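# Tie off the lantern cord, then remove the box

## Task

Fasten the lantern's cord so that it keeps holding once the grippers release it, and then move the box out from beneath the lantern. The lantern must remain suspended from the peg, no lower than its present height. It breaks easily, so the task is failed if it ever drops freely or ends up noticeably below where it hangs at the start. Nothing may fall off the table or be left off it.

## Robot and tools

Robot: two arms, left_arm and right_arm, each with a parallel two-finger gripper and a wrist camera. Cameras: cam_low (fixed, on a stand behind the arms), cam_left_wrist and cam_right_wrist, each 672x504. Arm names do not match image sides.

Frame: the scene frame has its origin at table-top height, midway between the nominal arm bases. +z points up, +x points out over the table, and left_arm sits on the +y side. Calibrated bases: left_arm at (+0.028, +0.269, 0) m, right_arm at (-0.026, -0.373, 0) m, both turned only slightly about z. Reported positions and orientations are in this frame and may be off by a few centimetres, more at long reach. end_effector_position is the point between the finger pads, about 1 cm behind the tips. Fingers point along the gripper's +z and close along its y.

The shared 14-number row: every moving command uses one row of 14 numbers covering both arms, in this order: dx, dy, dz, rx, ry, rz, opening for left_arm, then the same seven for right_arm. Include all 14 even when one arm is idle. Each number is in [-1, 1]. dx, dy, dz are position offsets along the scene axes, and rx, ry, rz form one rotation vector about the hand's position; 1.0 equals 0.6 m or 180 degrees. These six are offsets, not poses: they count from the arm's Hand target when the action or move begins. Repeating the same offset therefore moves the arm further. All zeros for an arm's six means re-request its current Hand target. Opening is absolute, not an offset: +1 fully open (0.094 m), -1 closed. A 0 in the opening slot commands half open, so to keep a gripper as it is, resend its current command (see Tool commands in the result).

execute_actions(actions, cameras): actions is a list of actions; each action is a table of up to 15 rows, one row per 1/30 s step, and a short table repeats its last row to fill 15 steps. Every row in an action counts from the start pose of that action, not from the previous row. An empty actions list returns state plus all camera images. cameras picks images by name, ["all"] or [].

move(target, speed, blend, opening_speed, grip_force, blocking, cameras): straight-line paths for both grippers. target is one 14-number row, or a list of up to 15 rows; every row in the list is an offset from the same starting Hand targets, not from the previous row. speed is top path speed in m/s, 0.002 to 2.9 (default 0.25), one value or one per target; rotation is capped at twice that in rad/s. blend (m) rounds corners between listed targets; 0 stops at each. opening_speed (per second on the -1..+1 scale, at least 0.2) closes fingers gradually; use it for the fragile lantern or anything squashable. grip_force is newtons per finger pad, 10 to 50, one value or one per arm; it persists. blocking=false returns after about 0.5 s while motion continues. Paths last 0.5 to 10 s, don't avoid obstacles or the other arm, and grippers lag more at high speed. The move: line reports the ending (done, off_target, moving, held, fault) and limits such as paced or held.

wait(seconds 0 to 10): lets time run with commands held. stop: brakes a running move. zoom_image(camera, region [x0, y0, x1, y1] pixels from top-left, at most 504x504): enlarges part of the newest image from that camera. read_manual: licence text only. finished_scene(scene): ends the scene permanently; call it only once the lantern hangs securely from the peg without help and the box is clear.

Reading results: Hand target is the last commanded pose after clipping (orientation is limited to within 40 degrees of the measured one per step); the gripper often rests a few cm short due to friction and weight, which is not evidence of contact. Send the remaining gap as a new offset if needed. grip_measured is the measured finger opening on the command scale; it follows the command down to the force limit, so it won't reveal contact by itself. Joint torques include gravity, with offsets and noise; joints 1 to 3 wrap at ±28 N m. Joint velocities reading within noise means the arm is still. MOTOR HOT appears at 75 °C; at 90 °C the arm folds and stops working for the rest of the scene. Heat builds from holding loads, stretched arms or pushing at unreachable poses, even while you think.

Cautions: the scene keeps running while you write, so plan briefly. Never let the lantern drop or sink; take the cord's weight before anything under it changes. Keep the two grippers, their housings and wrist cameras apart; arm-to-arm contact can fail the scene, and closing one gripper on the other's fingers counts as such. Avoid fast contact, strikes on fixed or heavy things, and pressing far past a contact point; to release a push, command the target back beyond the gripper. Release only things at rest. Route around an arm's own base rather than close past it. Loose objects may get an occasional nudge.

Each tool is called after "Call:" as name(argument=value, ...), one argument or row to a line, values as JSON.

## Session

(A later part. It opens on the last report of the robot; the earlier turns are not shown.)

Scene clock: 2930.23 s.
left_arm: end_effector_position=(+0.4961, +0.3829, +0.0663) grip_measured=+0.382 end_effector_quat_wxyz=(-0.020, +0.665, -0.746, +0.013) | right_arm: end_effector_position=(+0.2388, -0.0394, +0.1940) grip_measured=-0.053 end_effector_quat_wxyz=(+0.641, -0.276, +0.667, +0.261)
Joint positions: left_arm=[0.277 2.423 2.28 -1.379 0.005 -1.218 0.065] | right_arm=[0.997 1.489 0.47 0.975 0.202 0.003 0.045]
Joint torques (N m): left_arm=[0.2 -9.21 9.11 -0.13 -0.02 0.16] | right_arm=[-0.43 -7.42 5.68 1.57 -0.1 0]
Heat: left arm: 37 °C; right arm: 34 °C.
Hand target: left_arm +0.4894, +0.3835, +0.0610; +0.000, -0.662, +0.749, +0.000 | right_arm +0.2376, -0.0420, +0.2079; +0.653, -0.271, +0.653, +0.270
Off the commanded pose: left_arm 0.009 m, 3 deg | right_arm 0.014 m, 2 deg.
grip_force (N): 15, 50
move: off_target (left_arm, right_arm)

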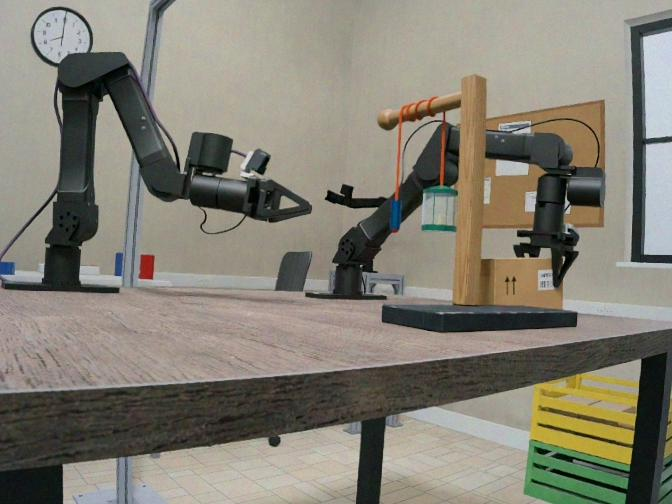

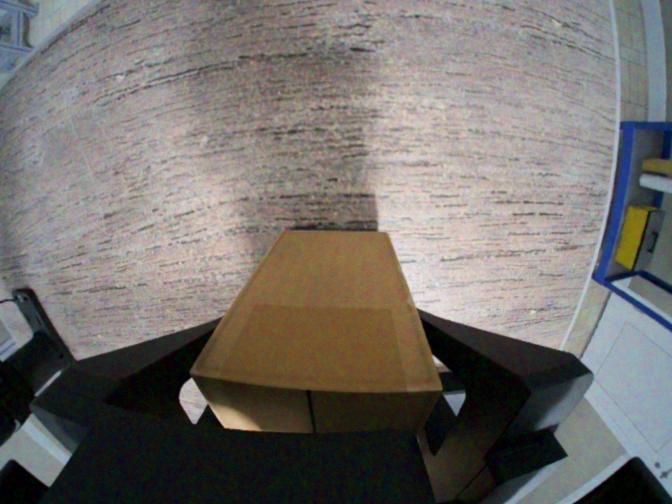

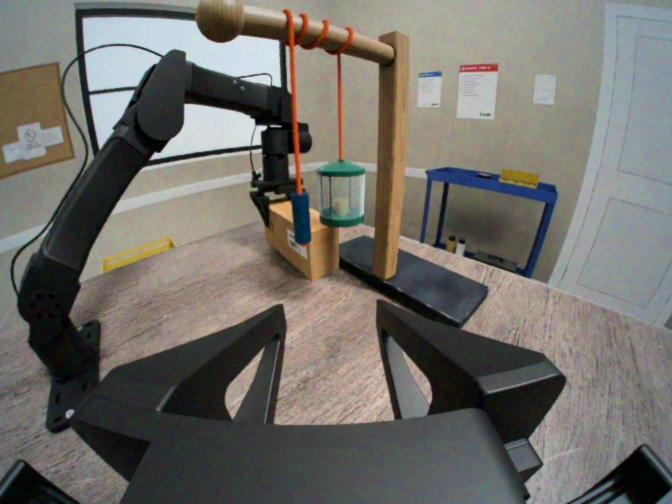

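Call:
move(
  target=[
    [-0.069,0.104,0,0,0,0,0.3,0,0,0,0,0,0,-0.05],
    [-0.069,0.104,-0.022,0,0,0,0.3,0,0,0,0,0,0,-0.05],
  ],
  speed=[0.1,0.04],
  cameras=["all"],
)

Call:
zoom_image(
  camera="cam_low",
  region=[330, 70, 630, 320],
)

Call:
zoom_image(
  camera="cam_right_wrist",
  region=[180, 0, 480, 300],
)

Scene clock: 2953.83 s.
left_arm: end_effector_position=(+0.4606, +0.4392, +0.0514) grip_measured=+0.368 end_effector_quat_wxyz=(-0.008, +0.662, -0.749, +0.019) | right_arm: end_effector_position=(+0.2388, -0.0394, +0.1940) grip_measured=-0.053 end_effector_quat_wxyz=(+0.641, -0.276, +0.667, +0.261)
Joint positions: left_arm=[0.424 2.353 2.097 -1.288 0.03 -1.063 0.064] | right_arm=[0.997 1.489 0.47 0.975 0.202 0.003 0.045]
Joint torques (N m): left_arm=[1.01 -11.47 4.14 0.28 -0.23 0.15] | right_arm=[-0.44 -7.43 5.67 1.57 -0.09 -0.01]
Heat: left arm: 38 °C; right arm: 34 °C.
Hand target: left_arm +0.4480, +0.4461, +0.0479; +0.001, -0.662, +0.749, +0.000 | right_arm +0.2376, -0.0420, +0.2079; +0.653, -0.271, +0.653, +0.270
Off the commanded pose: left_arm 0.015 m, 2 deg | right_arm 0.014 m, 2 deg.
grip_force (N): 15, 50
move: off_target (left_arm, right_arm)

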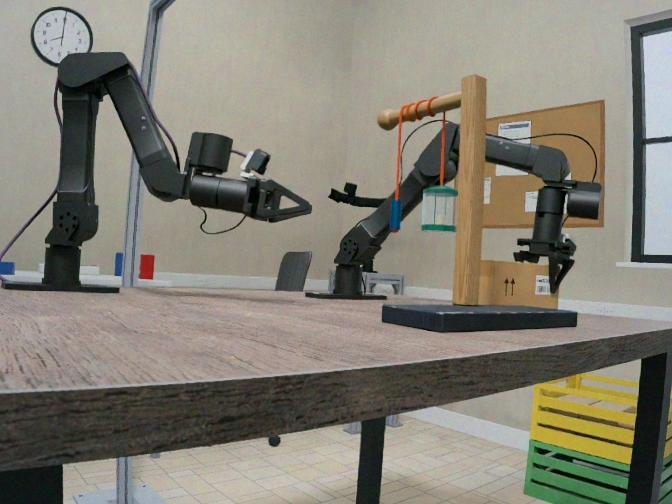

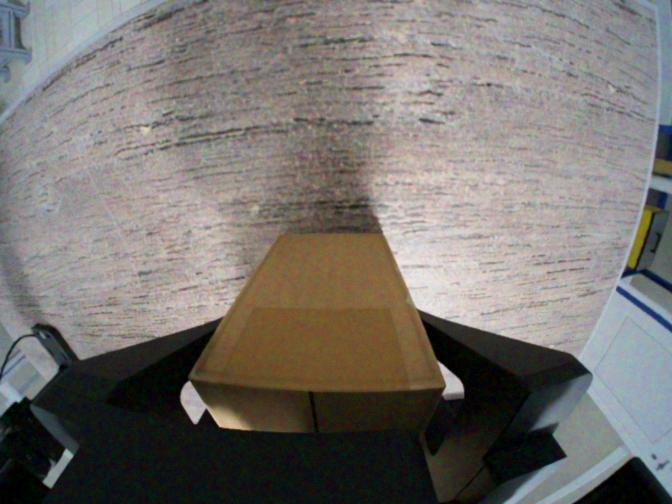

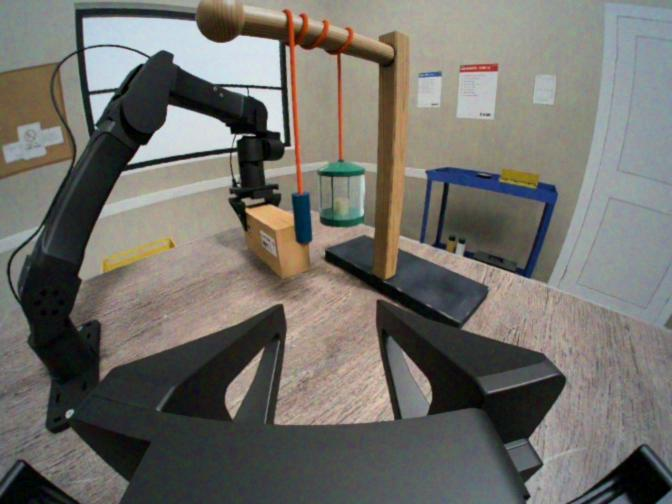

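Scaled by 1.680 from the camera's 672x504 image, which has a finer 960x720 frame.

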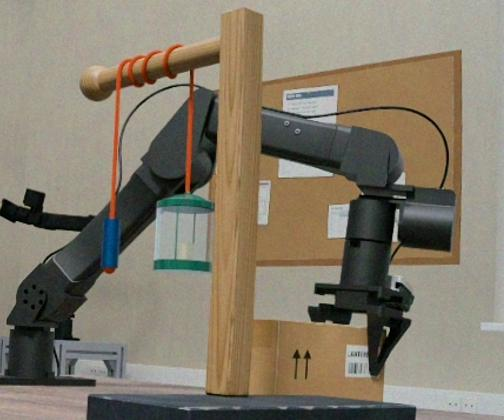

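Scaled by 1.680 from the camera's 672x504 image, which has a finer 960x720 frame.

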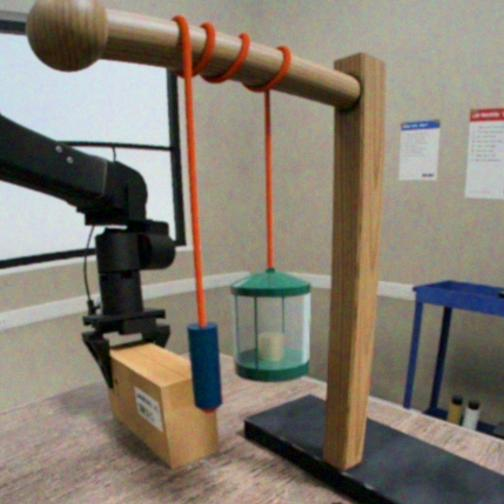

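Call:
move(
  target=[-0.115,0.0,0,0,0,0,0.3,0,0,0,0,0,0,-0.05],
  speed=0.1,
  cameras=["cam_left_wrist","cam_right_wrist"],
)

Scene clock: 2977.77 s.
left_arm: end_effector_position=(+0.4084, +0.4459, +0.0540) grip_measured=+0.363 end_effector_quat_wxyz=(-0.035, +0.667, -0.743, +0.034) | right_arm: end_effector_position=(+0.2388, -0.0394, +0.1940) grip_measured=-0.053 end_effector_quat_wxyz=(+0.641, -0.276, +0.667, +0.261)
Joint positions: left_arm=[0.492 2.085 1.666 -1.065 0.046 -1.013 0.064] | right_arm=[0.997 1.489 0.47 0.975 0.202 0.003 0.045]
Joint torques (N m): left_arm=[0.95 -9.89 3.75 -0.17 -0.35 0.37] | right_arm=[-0.44 -7.42 5.68 1.57 -0.09 -0.01]
Heat: left arm: 37 °C; right arm: 34 °C.
Hand target: left_arm +0.3790, +0.4461, +0.0479; +0.000, -0.662, +0.749, +0.000 | right_arm +0.2376, -0.0420, +0.2079; +0.653, -0.271, +0.653, +0.270
Off the commanded pose: left_arm 0.030 m, 6 deg | right_arm 0.014 m, 2 deg.
grip_force (N): 15, 50
move: off_target (left_arm, right_arm)
Images, in order (width x height): cam_left_wrist 672x504, cam_right_wrist 672x504.

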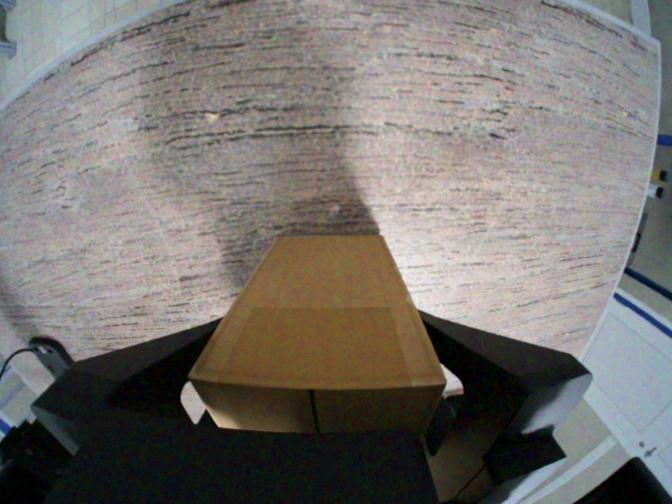

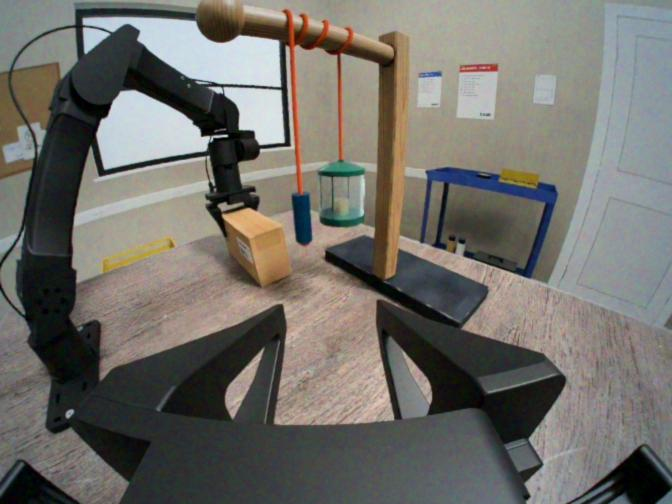

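Call:
zoom_image(
  camera="cam_right_wrist",
  region=[160, 80, 400, 300],
)

Scaled by 2.100 from the camera's 672x504 image, which has a finer 960x720 frame.

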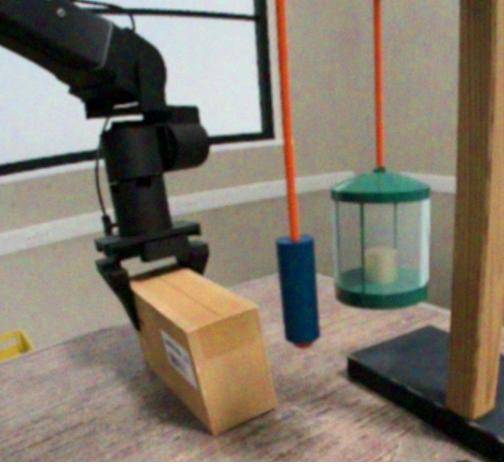

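Call:
move(
  target=[-0.03,0.0,0.01,0,0,0,0.3,0,0,0,0,0,0,-0.05],
  speed=0.06,
  cameras=["cam_right_wrist"],
)

Call:
zoom_image(
  camera="cam_right_wrist",
  region=[160, 80, 400, 300],
)

Scene clock: 3001.90 s.
left_arm: end_effector_position=(+0.3913, +0.4467, +0.0540) grip_measured=+0.363 end_effector_quat_wxyz=(-0.034, +0.665, -0.745, +0.033) | right_arm: end_effector_position=(+0.2388, -0.0394, +0.1940) grip_measured=-0.053 end_effector_quat_wxyz=(+0.641, -0.276, +0.667, +0.261)
Joint positions: left_arm=[0.513 2.031 1.584 -1.043 0.047 -0.986 0.064] | right_arm=[0.997 1.489 0.47 0.975 0.202 0.003 0.045]
Joint torques (N m): left_arm=[0.98 -10.36 4.22 -0.31 -0.36 0.25] | right_arm=[-0.44 -7.42 5.68 1.57 -0.09 0]
Heat: left arm: 36 °C; right arm: 34 °C.
Hand target: left_arm +0.3610, +0.4460, +0.0538; +0.000, -0.662, +0.749, +0.000 | right_arm +0.2376, -0.0420, +0.2079; +0.653, -0.271, +0.653, +0.270
Off the commanded pose: left_arm 0.030 m, 5 deg | right_arm 0.014 m, 2 deg.
grip_force (N): 15, 50
move: off_target (left_arm, right_arm)
Images, in order (width x height): cam_right_wrist 672x504.

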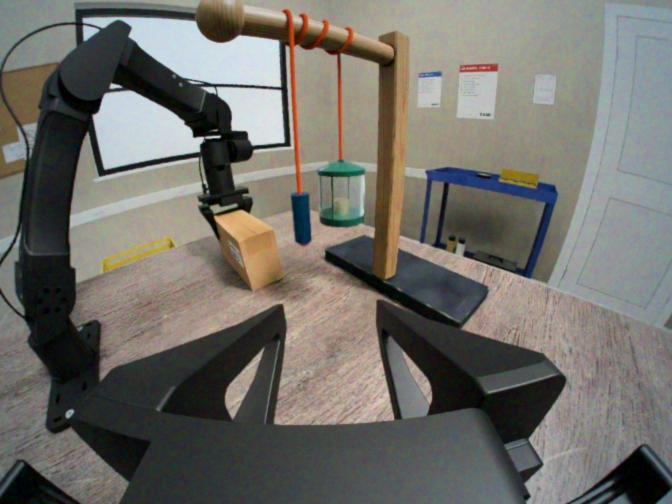

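Scaled by 2.100 from the camera's 672x504 image, which has a finer 960x720 frame.

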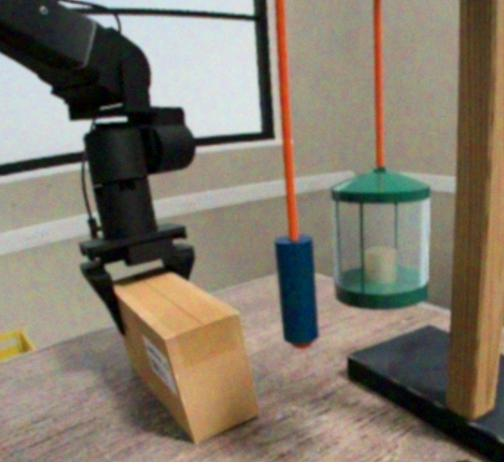

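Call:
move(
  target=[0.03,0.0,-0.01,0,0.04,0,0.3,0,0,0,0,0,0,-0.05],
  speed=0.06,
  cameras=["cam_right_wrist","cam_left_wrist"],
)

Call:
zoom_image(
  camera="cam_right_wrist",
  region=[160, 80, 400, 300],
)

Scene clock: 3020.30 s.
left_arm: end_effector_position=(+0.3830, +0.4479, +0.0527) grip_measured=+0.363 end_effector_quat_wxyz=(+0.027, +0.662, -0.749, -0.027) | right_arm: end_effector_position=(+0.2388, -0.0394, +0.1940) grip_measured=-0.053 end_effector_quat_wxyz=(+0.641, -0.276, +0.667, +0.261)
Joint positions: left_arm=[0.486 2.151 1.764 -1.25 -0.037 -1.002 0.064] | right_arm=[0.997 1.489 0.47 0.975 0.202 0.003 0.045]
Joint torques (N m): left_arm=[-0.61 -7.21 8.51 -0.26 -0.14 -0.1] | right_arm=[-0.44 -7.42 5.68 1.57 -0.09 0]
Heat: left arm: 36 °C; right arm: 34 °C.
Hand target: left_arm +0.3791, +0.4460, +0.0479; -0.046, -0.661, +0.748, +0.041 | right_arm +0.2376, -0.0420, +0.2079; +0.653, -0.271, +0.653, +0.270
Off the commanded pose: left_arm 0.007 m, 3 deg | right_arm 0.014 m, 2 deg.
grip_force (N): 15, 50
move: off_target (left_arm, right_arm)
Images, in order (width x height): cam_left_wrist 672x504, cam_right_wrist 672x504.

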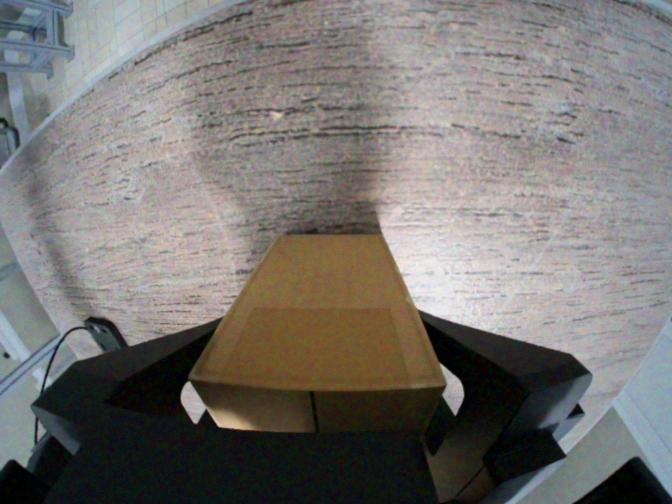

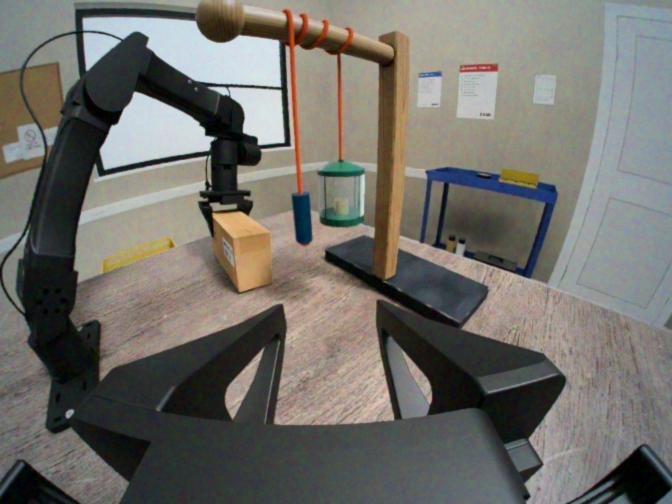

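Scaled by 2.100 from the camera's 672x504 image, which has a finer 960x720 frame.

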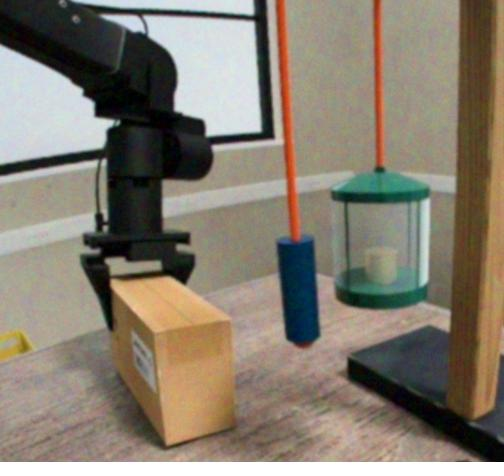

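Call:
move(
  target=[0,0,0,0,0,0,1.0,0,0,0,0,0,0,-0.05],
  speed=0.05,
  opening_speed=0.3,
  grip_force=[50,50],
  cameras=["cam_right_wrist","cam_left_wrist"],
)

Call:
zoom_image(
  camera="cam_right_wrist",
  region=[160, 80, 400, 300],
)

Scene clock: 3030.80 s.
left_arm: end_effector_position=(+0.3795, +0.4468, +0.0530) grip_measured=+0.999 end_effector_quat_wxyz=(+0.034, +0.661, -0.749, -0.030) | right_arm: end_effector_position=(+0.2388, -0.0394, +0.1940) grip_measured=-0.053 end_effector_quat_wxyz=(+0.641, -0.276, +0.667, +0.261)
Joint positions: left_arm=[0.486 2.151 1.764 -1.265 -0.04 -1.002 0.094] | right_arm=[0.997 1.489 0.47 0.975 0.202 0.003 0.045]
Joint torques (N m): left_arm=[-0.66 -7.13 8.49 -0.15 -0.11 -0.11] | right_arm=[-0.43 -7.42 5.68 1.57 -0.1 -0.01]
Heat: left arm: 37 °C; right arm: 34 °C.
Hand target: left_arm +0.3790, +0.4460, +0.0479; -0.047, -0.661, +0.748, +0.041 | right_arm +0.2376, -0.0420, +0.2079; +0.653, -0.271, +0.653, +0.270
Off the commanded pose: left_arm 0.005 m, 2 deg | right_arm 0.014 m, 2 deg.
move: off_target (right_arm)
Images, in order (width x height): cam_left_wrist 672x504, cam_right_wrist 672x504.

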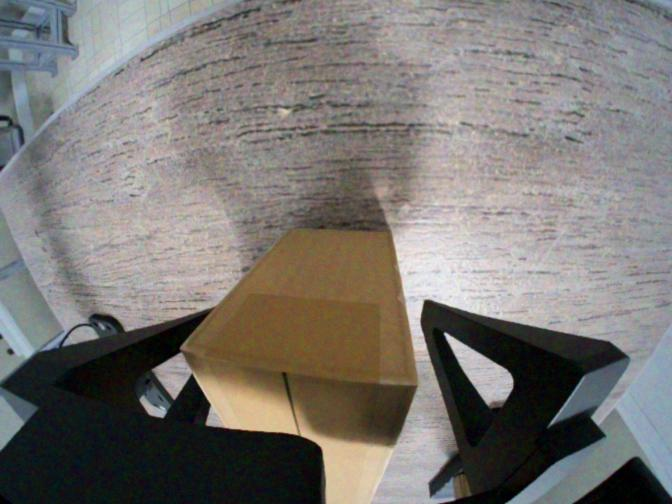

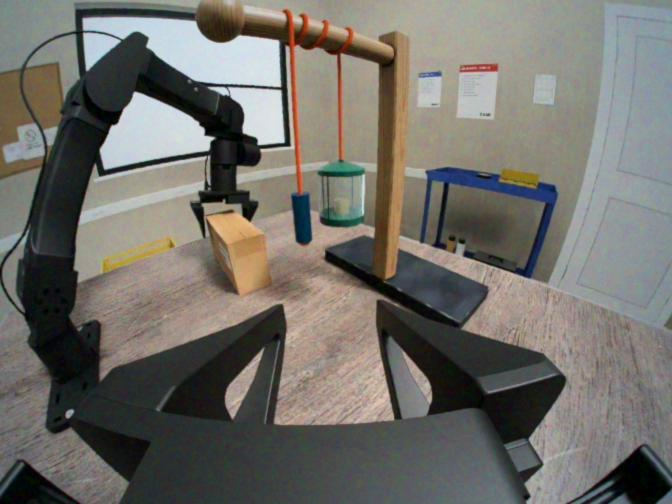

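Scaled by 2.100 from the camera's 672x504 image, which has a finer 960x720 frame.

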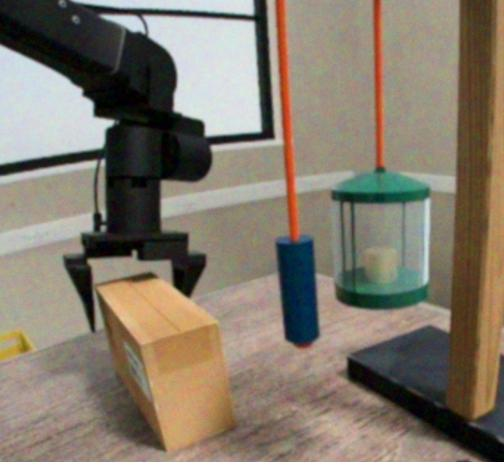

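Call:
wait(
  seconds=1,
  cameras=["cam_right_wrist","cam_left_wrist","cam_low"],
)

Call:
zoom_image(
  camera="cam_right_wrist",
  region=[160, 80, 400, 300],
)

Call:
zoom_image(
  camera="cam_low",
  region=[330, 70, 630, 320],
)

Scene clock: 3040.57 s.
left_arm: end_effector_position=(+0.3795, +0.4468, +0.0530) grip_measured=+0.999 end_effector_quat_wxyz=(+0.034, +0.661, -0.749, -0.030) | right_arm: end_effector_position=(+0.2388, -0.0394, +0.1940) grip_measured=-0.053 end_effector_quat_wxyz=(+0.641, -0.276, +0.667, +0.261)
Joint positions: left_arm=[0.486 2.151 1.764 -1.265 -0.04 -1.002 0.094] | right_arm=[0.997 1.489 0.47 0.975 0.202 0.003 0.045]
Joint torques (N m): left_arm=[-0.7 -7.15 8.5 -0.16 -0.11 -0.1] | right_arm=[-0.43 -7.43 5.67 1.57 -0.09 0]
Heat: left arm: 37 °C; right arm: 34 °C.
Hand target: left_arm +0.3790, +0.4460, +0.0479; -0.047, -0.661, +0.748, +0.041 | right_arm +0.2376, -0.0420, +0.2079; +0.653, -0.271, +0.653, +0.270
Tool commands: left_gripper/opening=+1.0 right_gripper/opening=-0.05
Off the commanded pose: left_arm 0.005 m, 2 deg | right_arm 0.014 m, 2 deg.
wait: 1.00 s; at rest from the start

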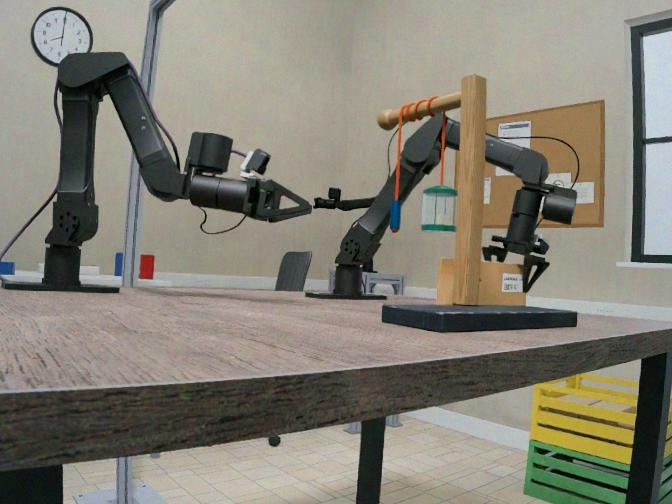

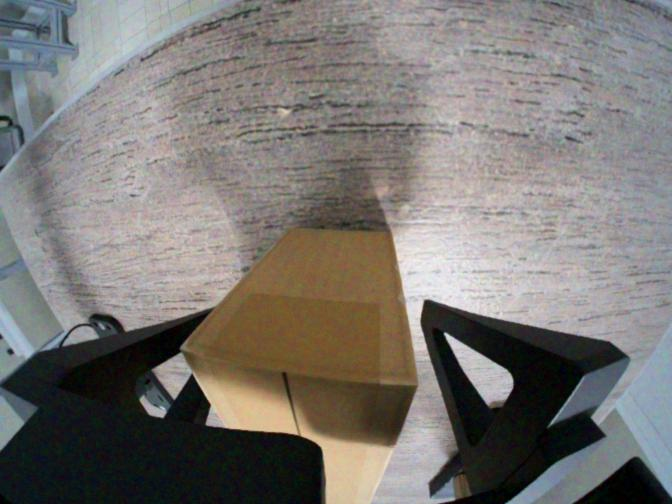

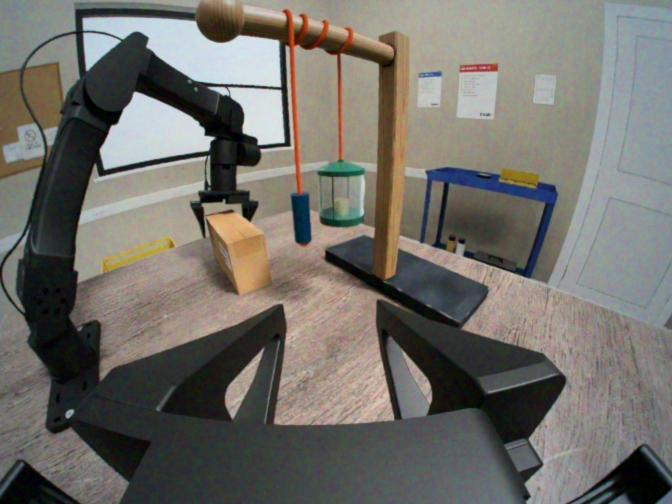

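Scaled by 2.100 from the camera's 672x504 image, which has a finer 960x720 frame.

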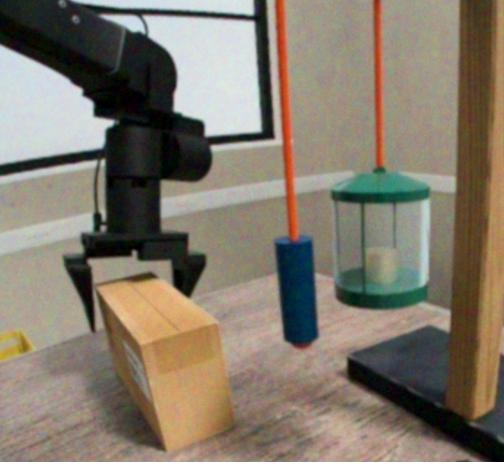

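Scaled by 1.680 from the camera's 672x504 image, which has a finer 960x720 frame.

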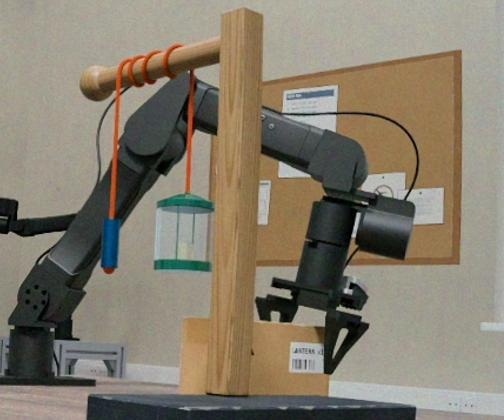

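Call:
move(
  target=[
    [0,0,0.07,0,-0.035,0,1.0,0,0,0,0,0,0,-0.05],
    [0,0.01,0.17,0,-0.06,0,1.0,0,0,0,0,0,0,-0.05],
  ],
  speed=[0.06,0.1],
  blend=[0.01,0],
  cameras=["all"],
)

Call:
zoom_image(
  camera="cam_right_wrist",
  region=[160, 0, 480, 320],
)

Call:
zoom_image(
  camera="cam_low",
  region=[330, 70, 630, 340],
)

Scene clock: 3072.47 s.
left_arm: end_effector_position=(+0.3838, +0.4527, +0.1321) grip_measured=+0.999 end_effector_quat_wxyz=(-0.016, +0.662, -0.749, +0.015) | right_arm: end_effector_position=(+0.2388, -0.0394, +0.1940) grip_measured=-0.053 end_effector_quat_wxyz=(+0.641, -0.276, +0.667, +0.261)
Joint positions: left_arm=[0.523 2.045 1.92 -1.408 0.022 -0.965 0.094] | right_arm=[0.997 1.489 0.47 0.975 0.202 0.003 0.045]
Joint torques (N m): left_arm=[0.61 -11.06 8.18 -0.02 0.05 0.08] | right_arm=[-0.44 -7.42 5.67 1.57 -0.09 0]
Heat: left arm: 38 °C; right arm: 34 °C.
Hand target: left_arm +0.3790, +0.4519, +0.1499; +0.024, -0.662, +0.749, -0.021 | right_arm +0.2376, -0.0420, +0.2079; +0.653, -0.271, +0.653, +0.270
Off the commanded pose: left_arm 0.018 m, 1 deg | right_arm 0.014 m, 2 deg.
move: off_target (left_arm, right_arm)

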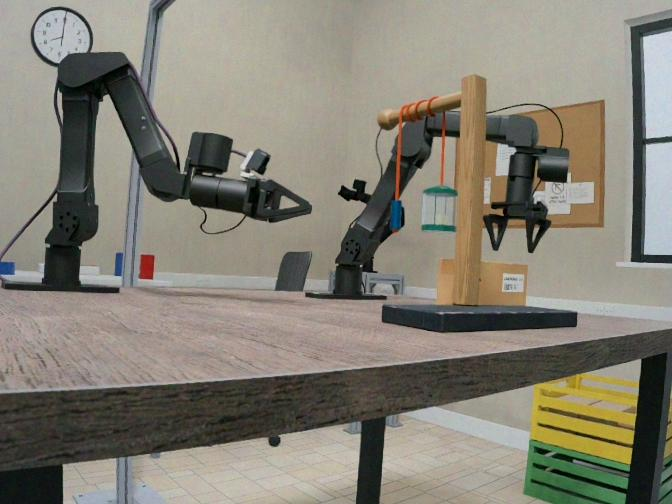

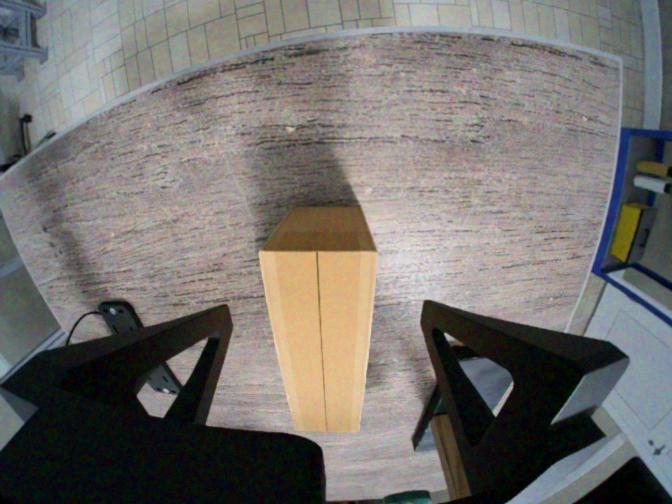

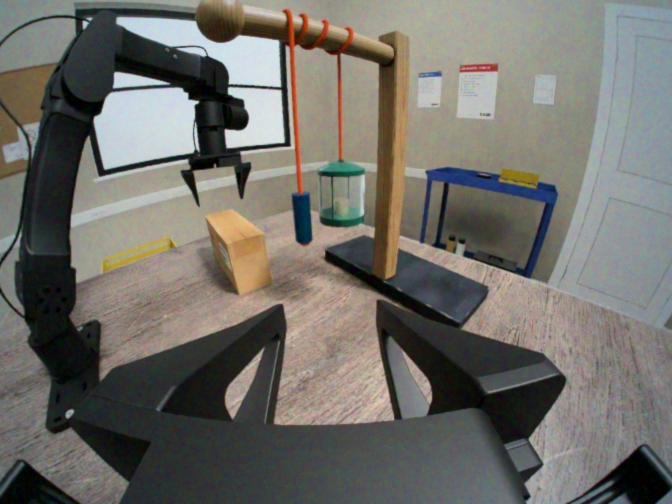

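Scaled by 1.575 from the camera's 672x504 image, which has a finer 960x720 frame.

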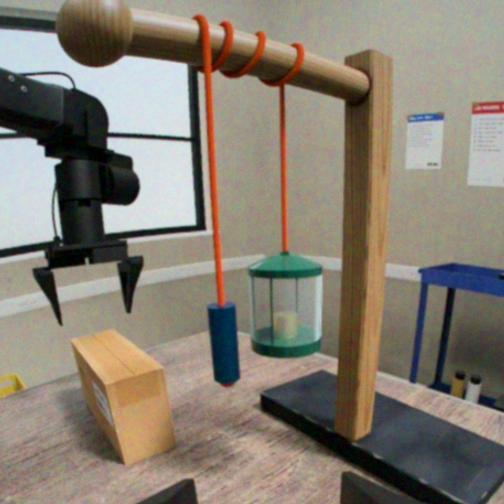

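Scaled by 1.680 from the camera's 672x504 image, which has a finer 960x720 frame.

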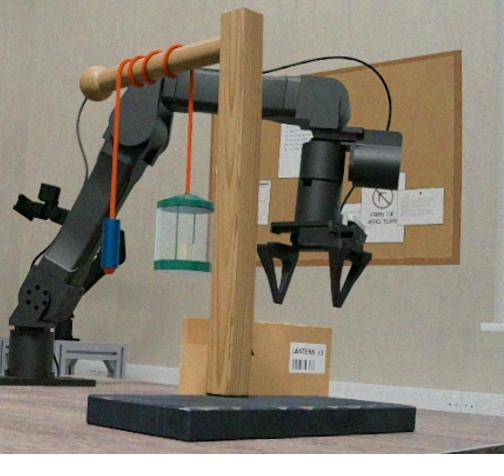

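Call:
finished_scene(
  scene=2,
)

The scene is finished: the task was done.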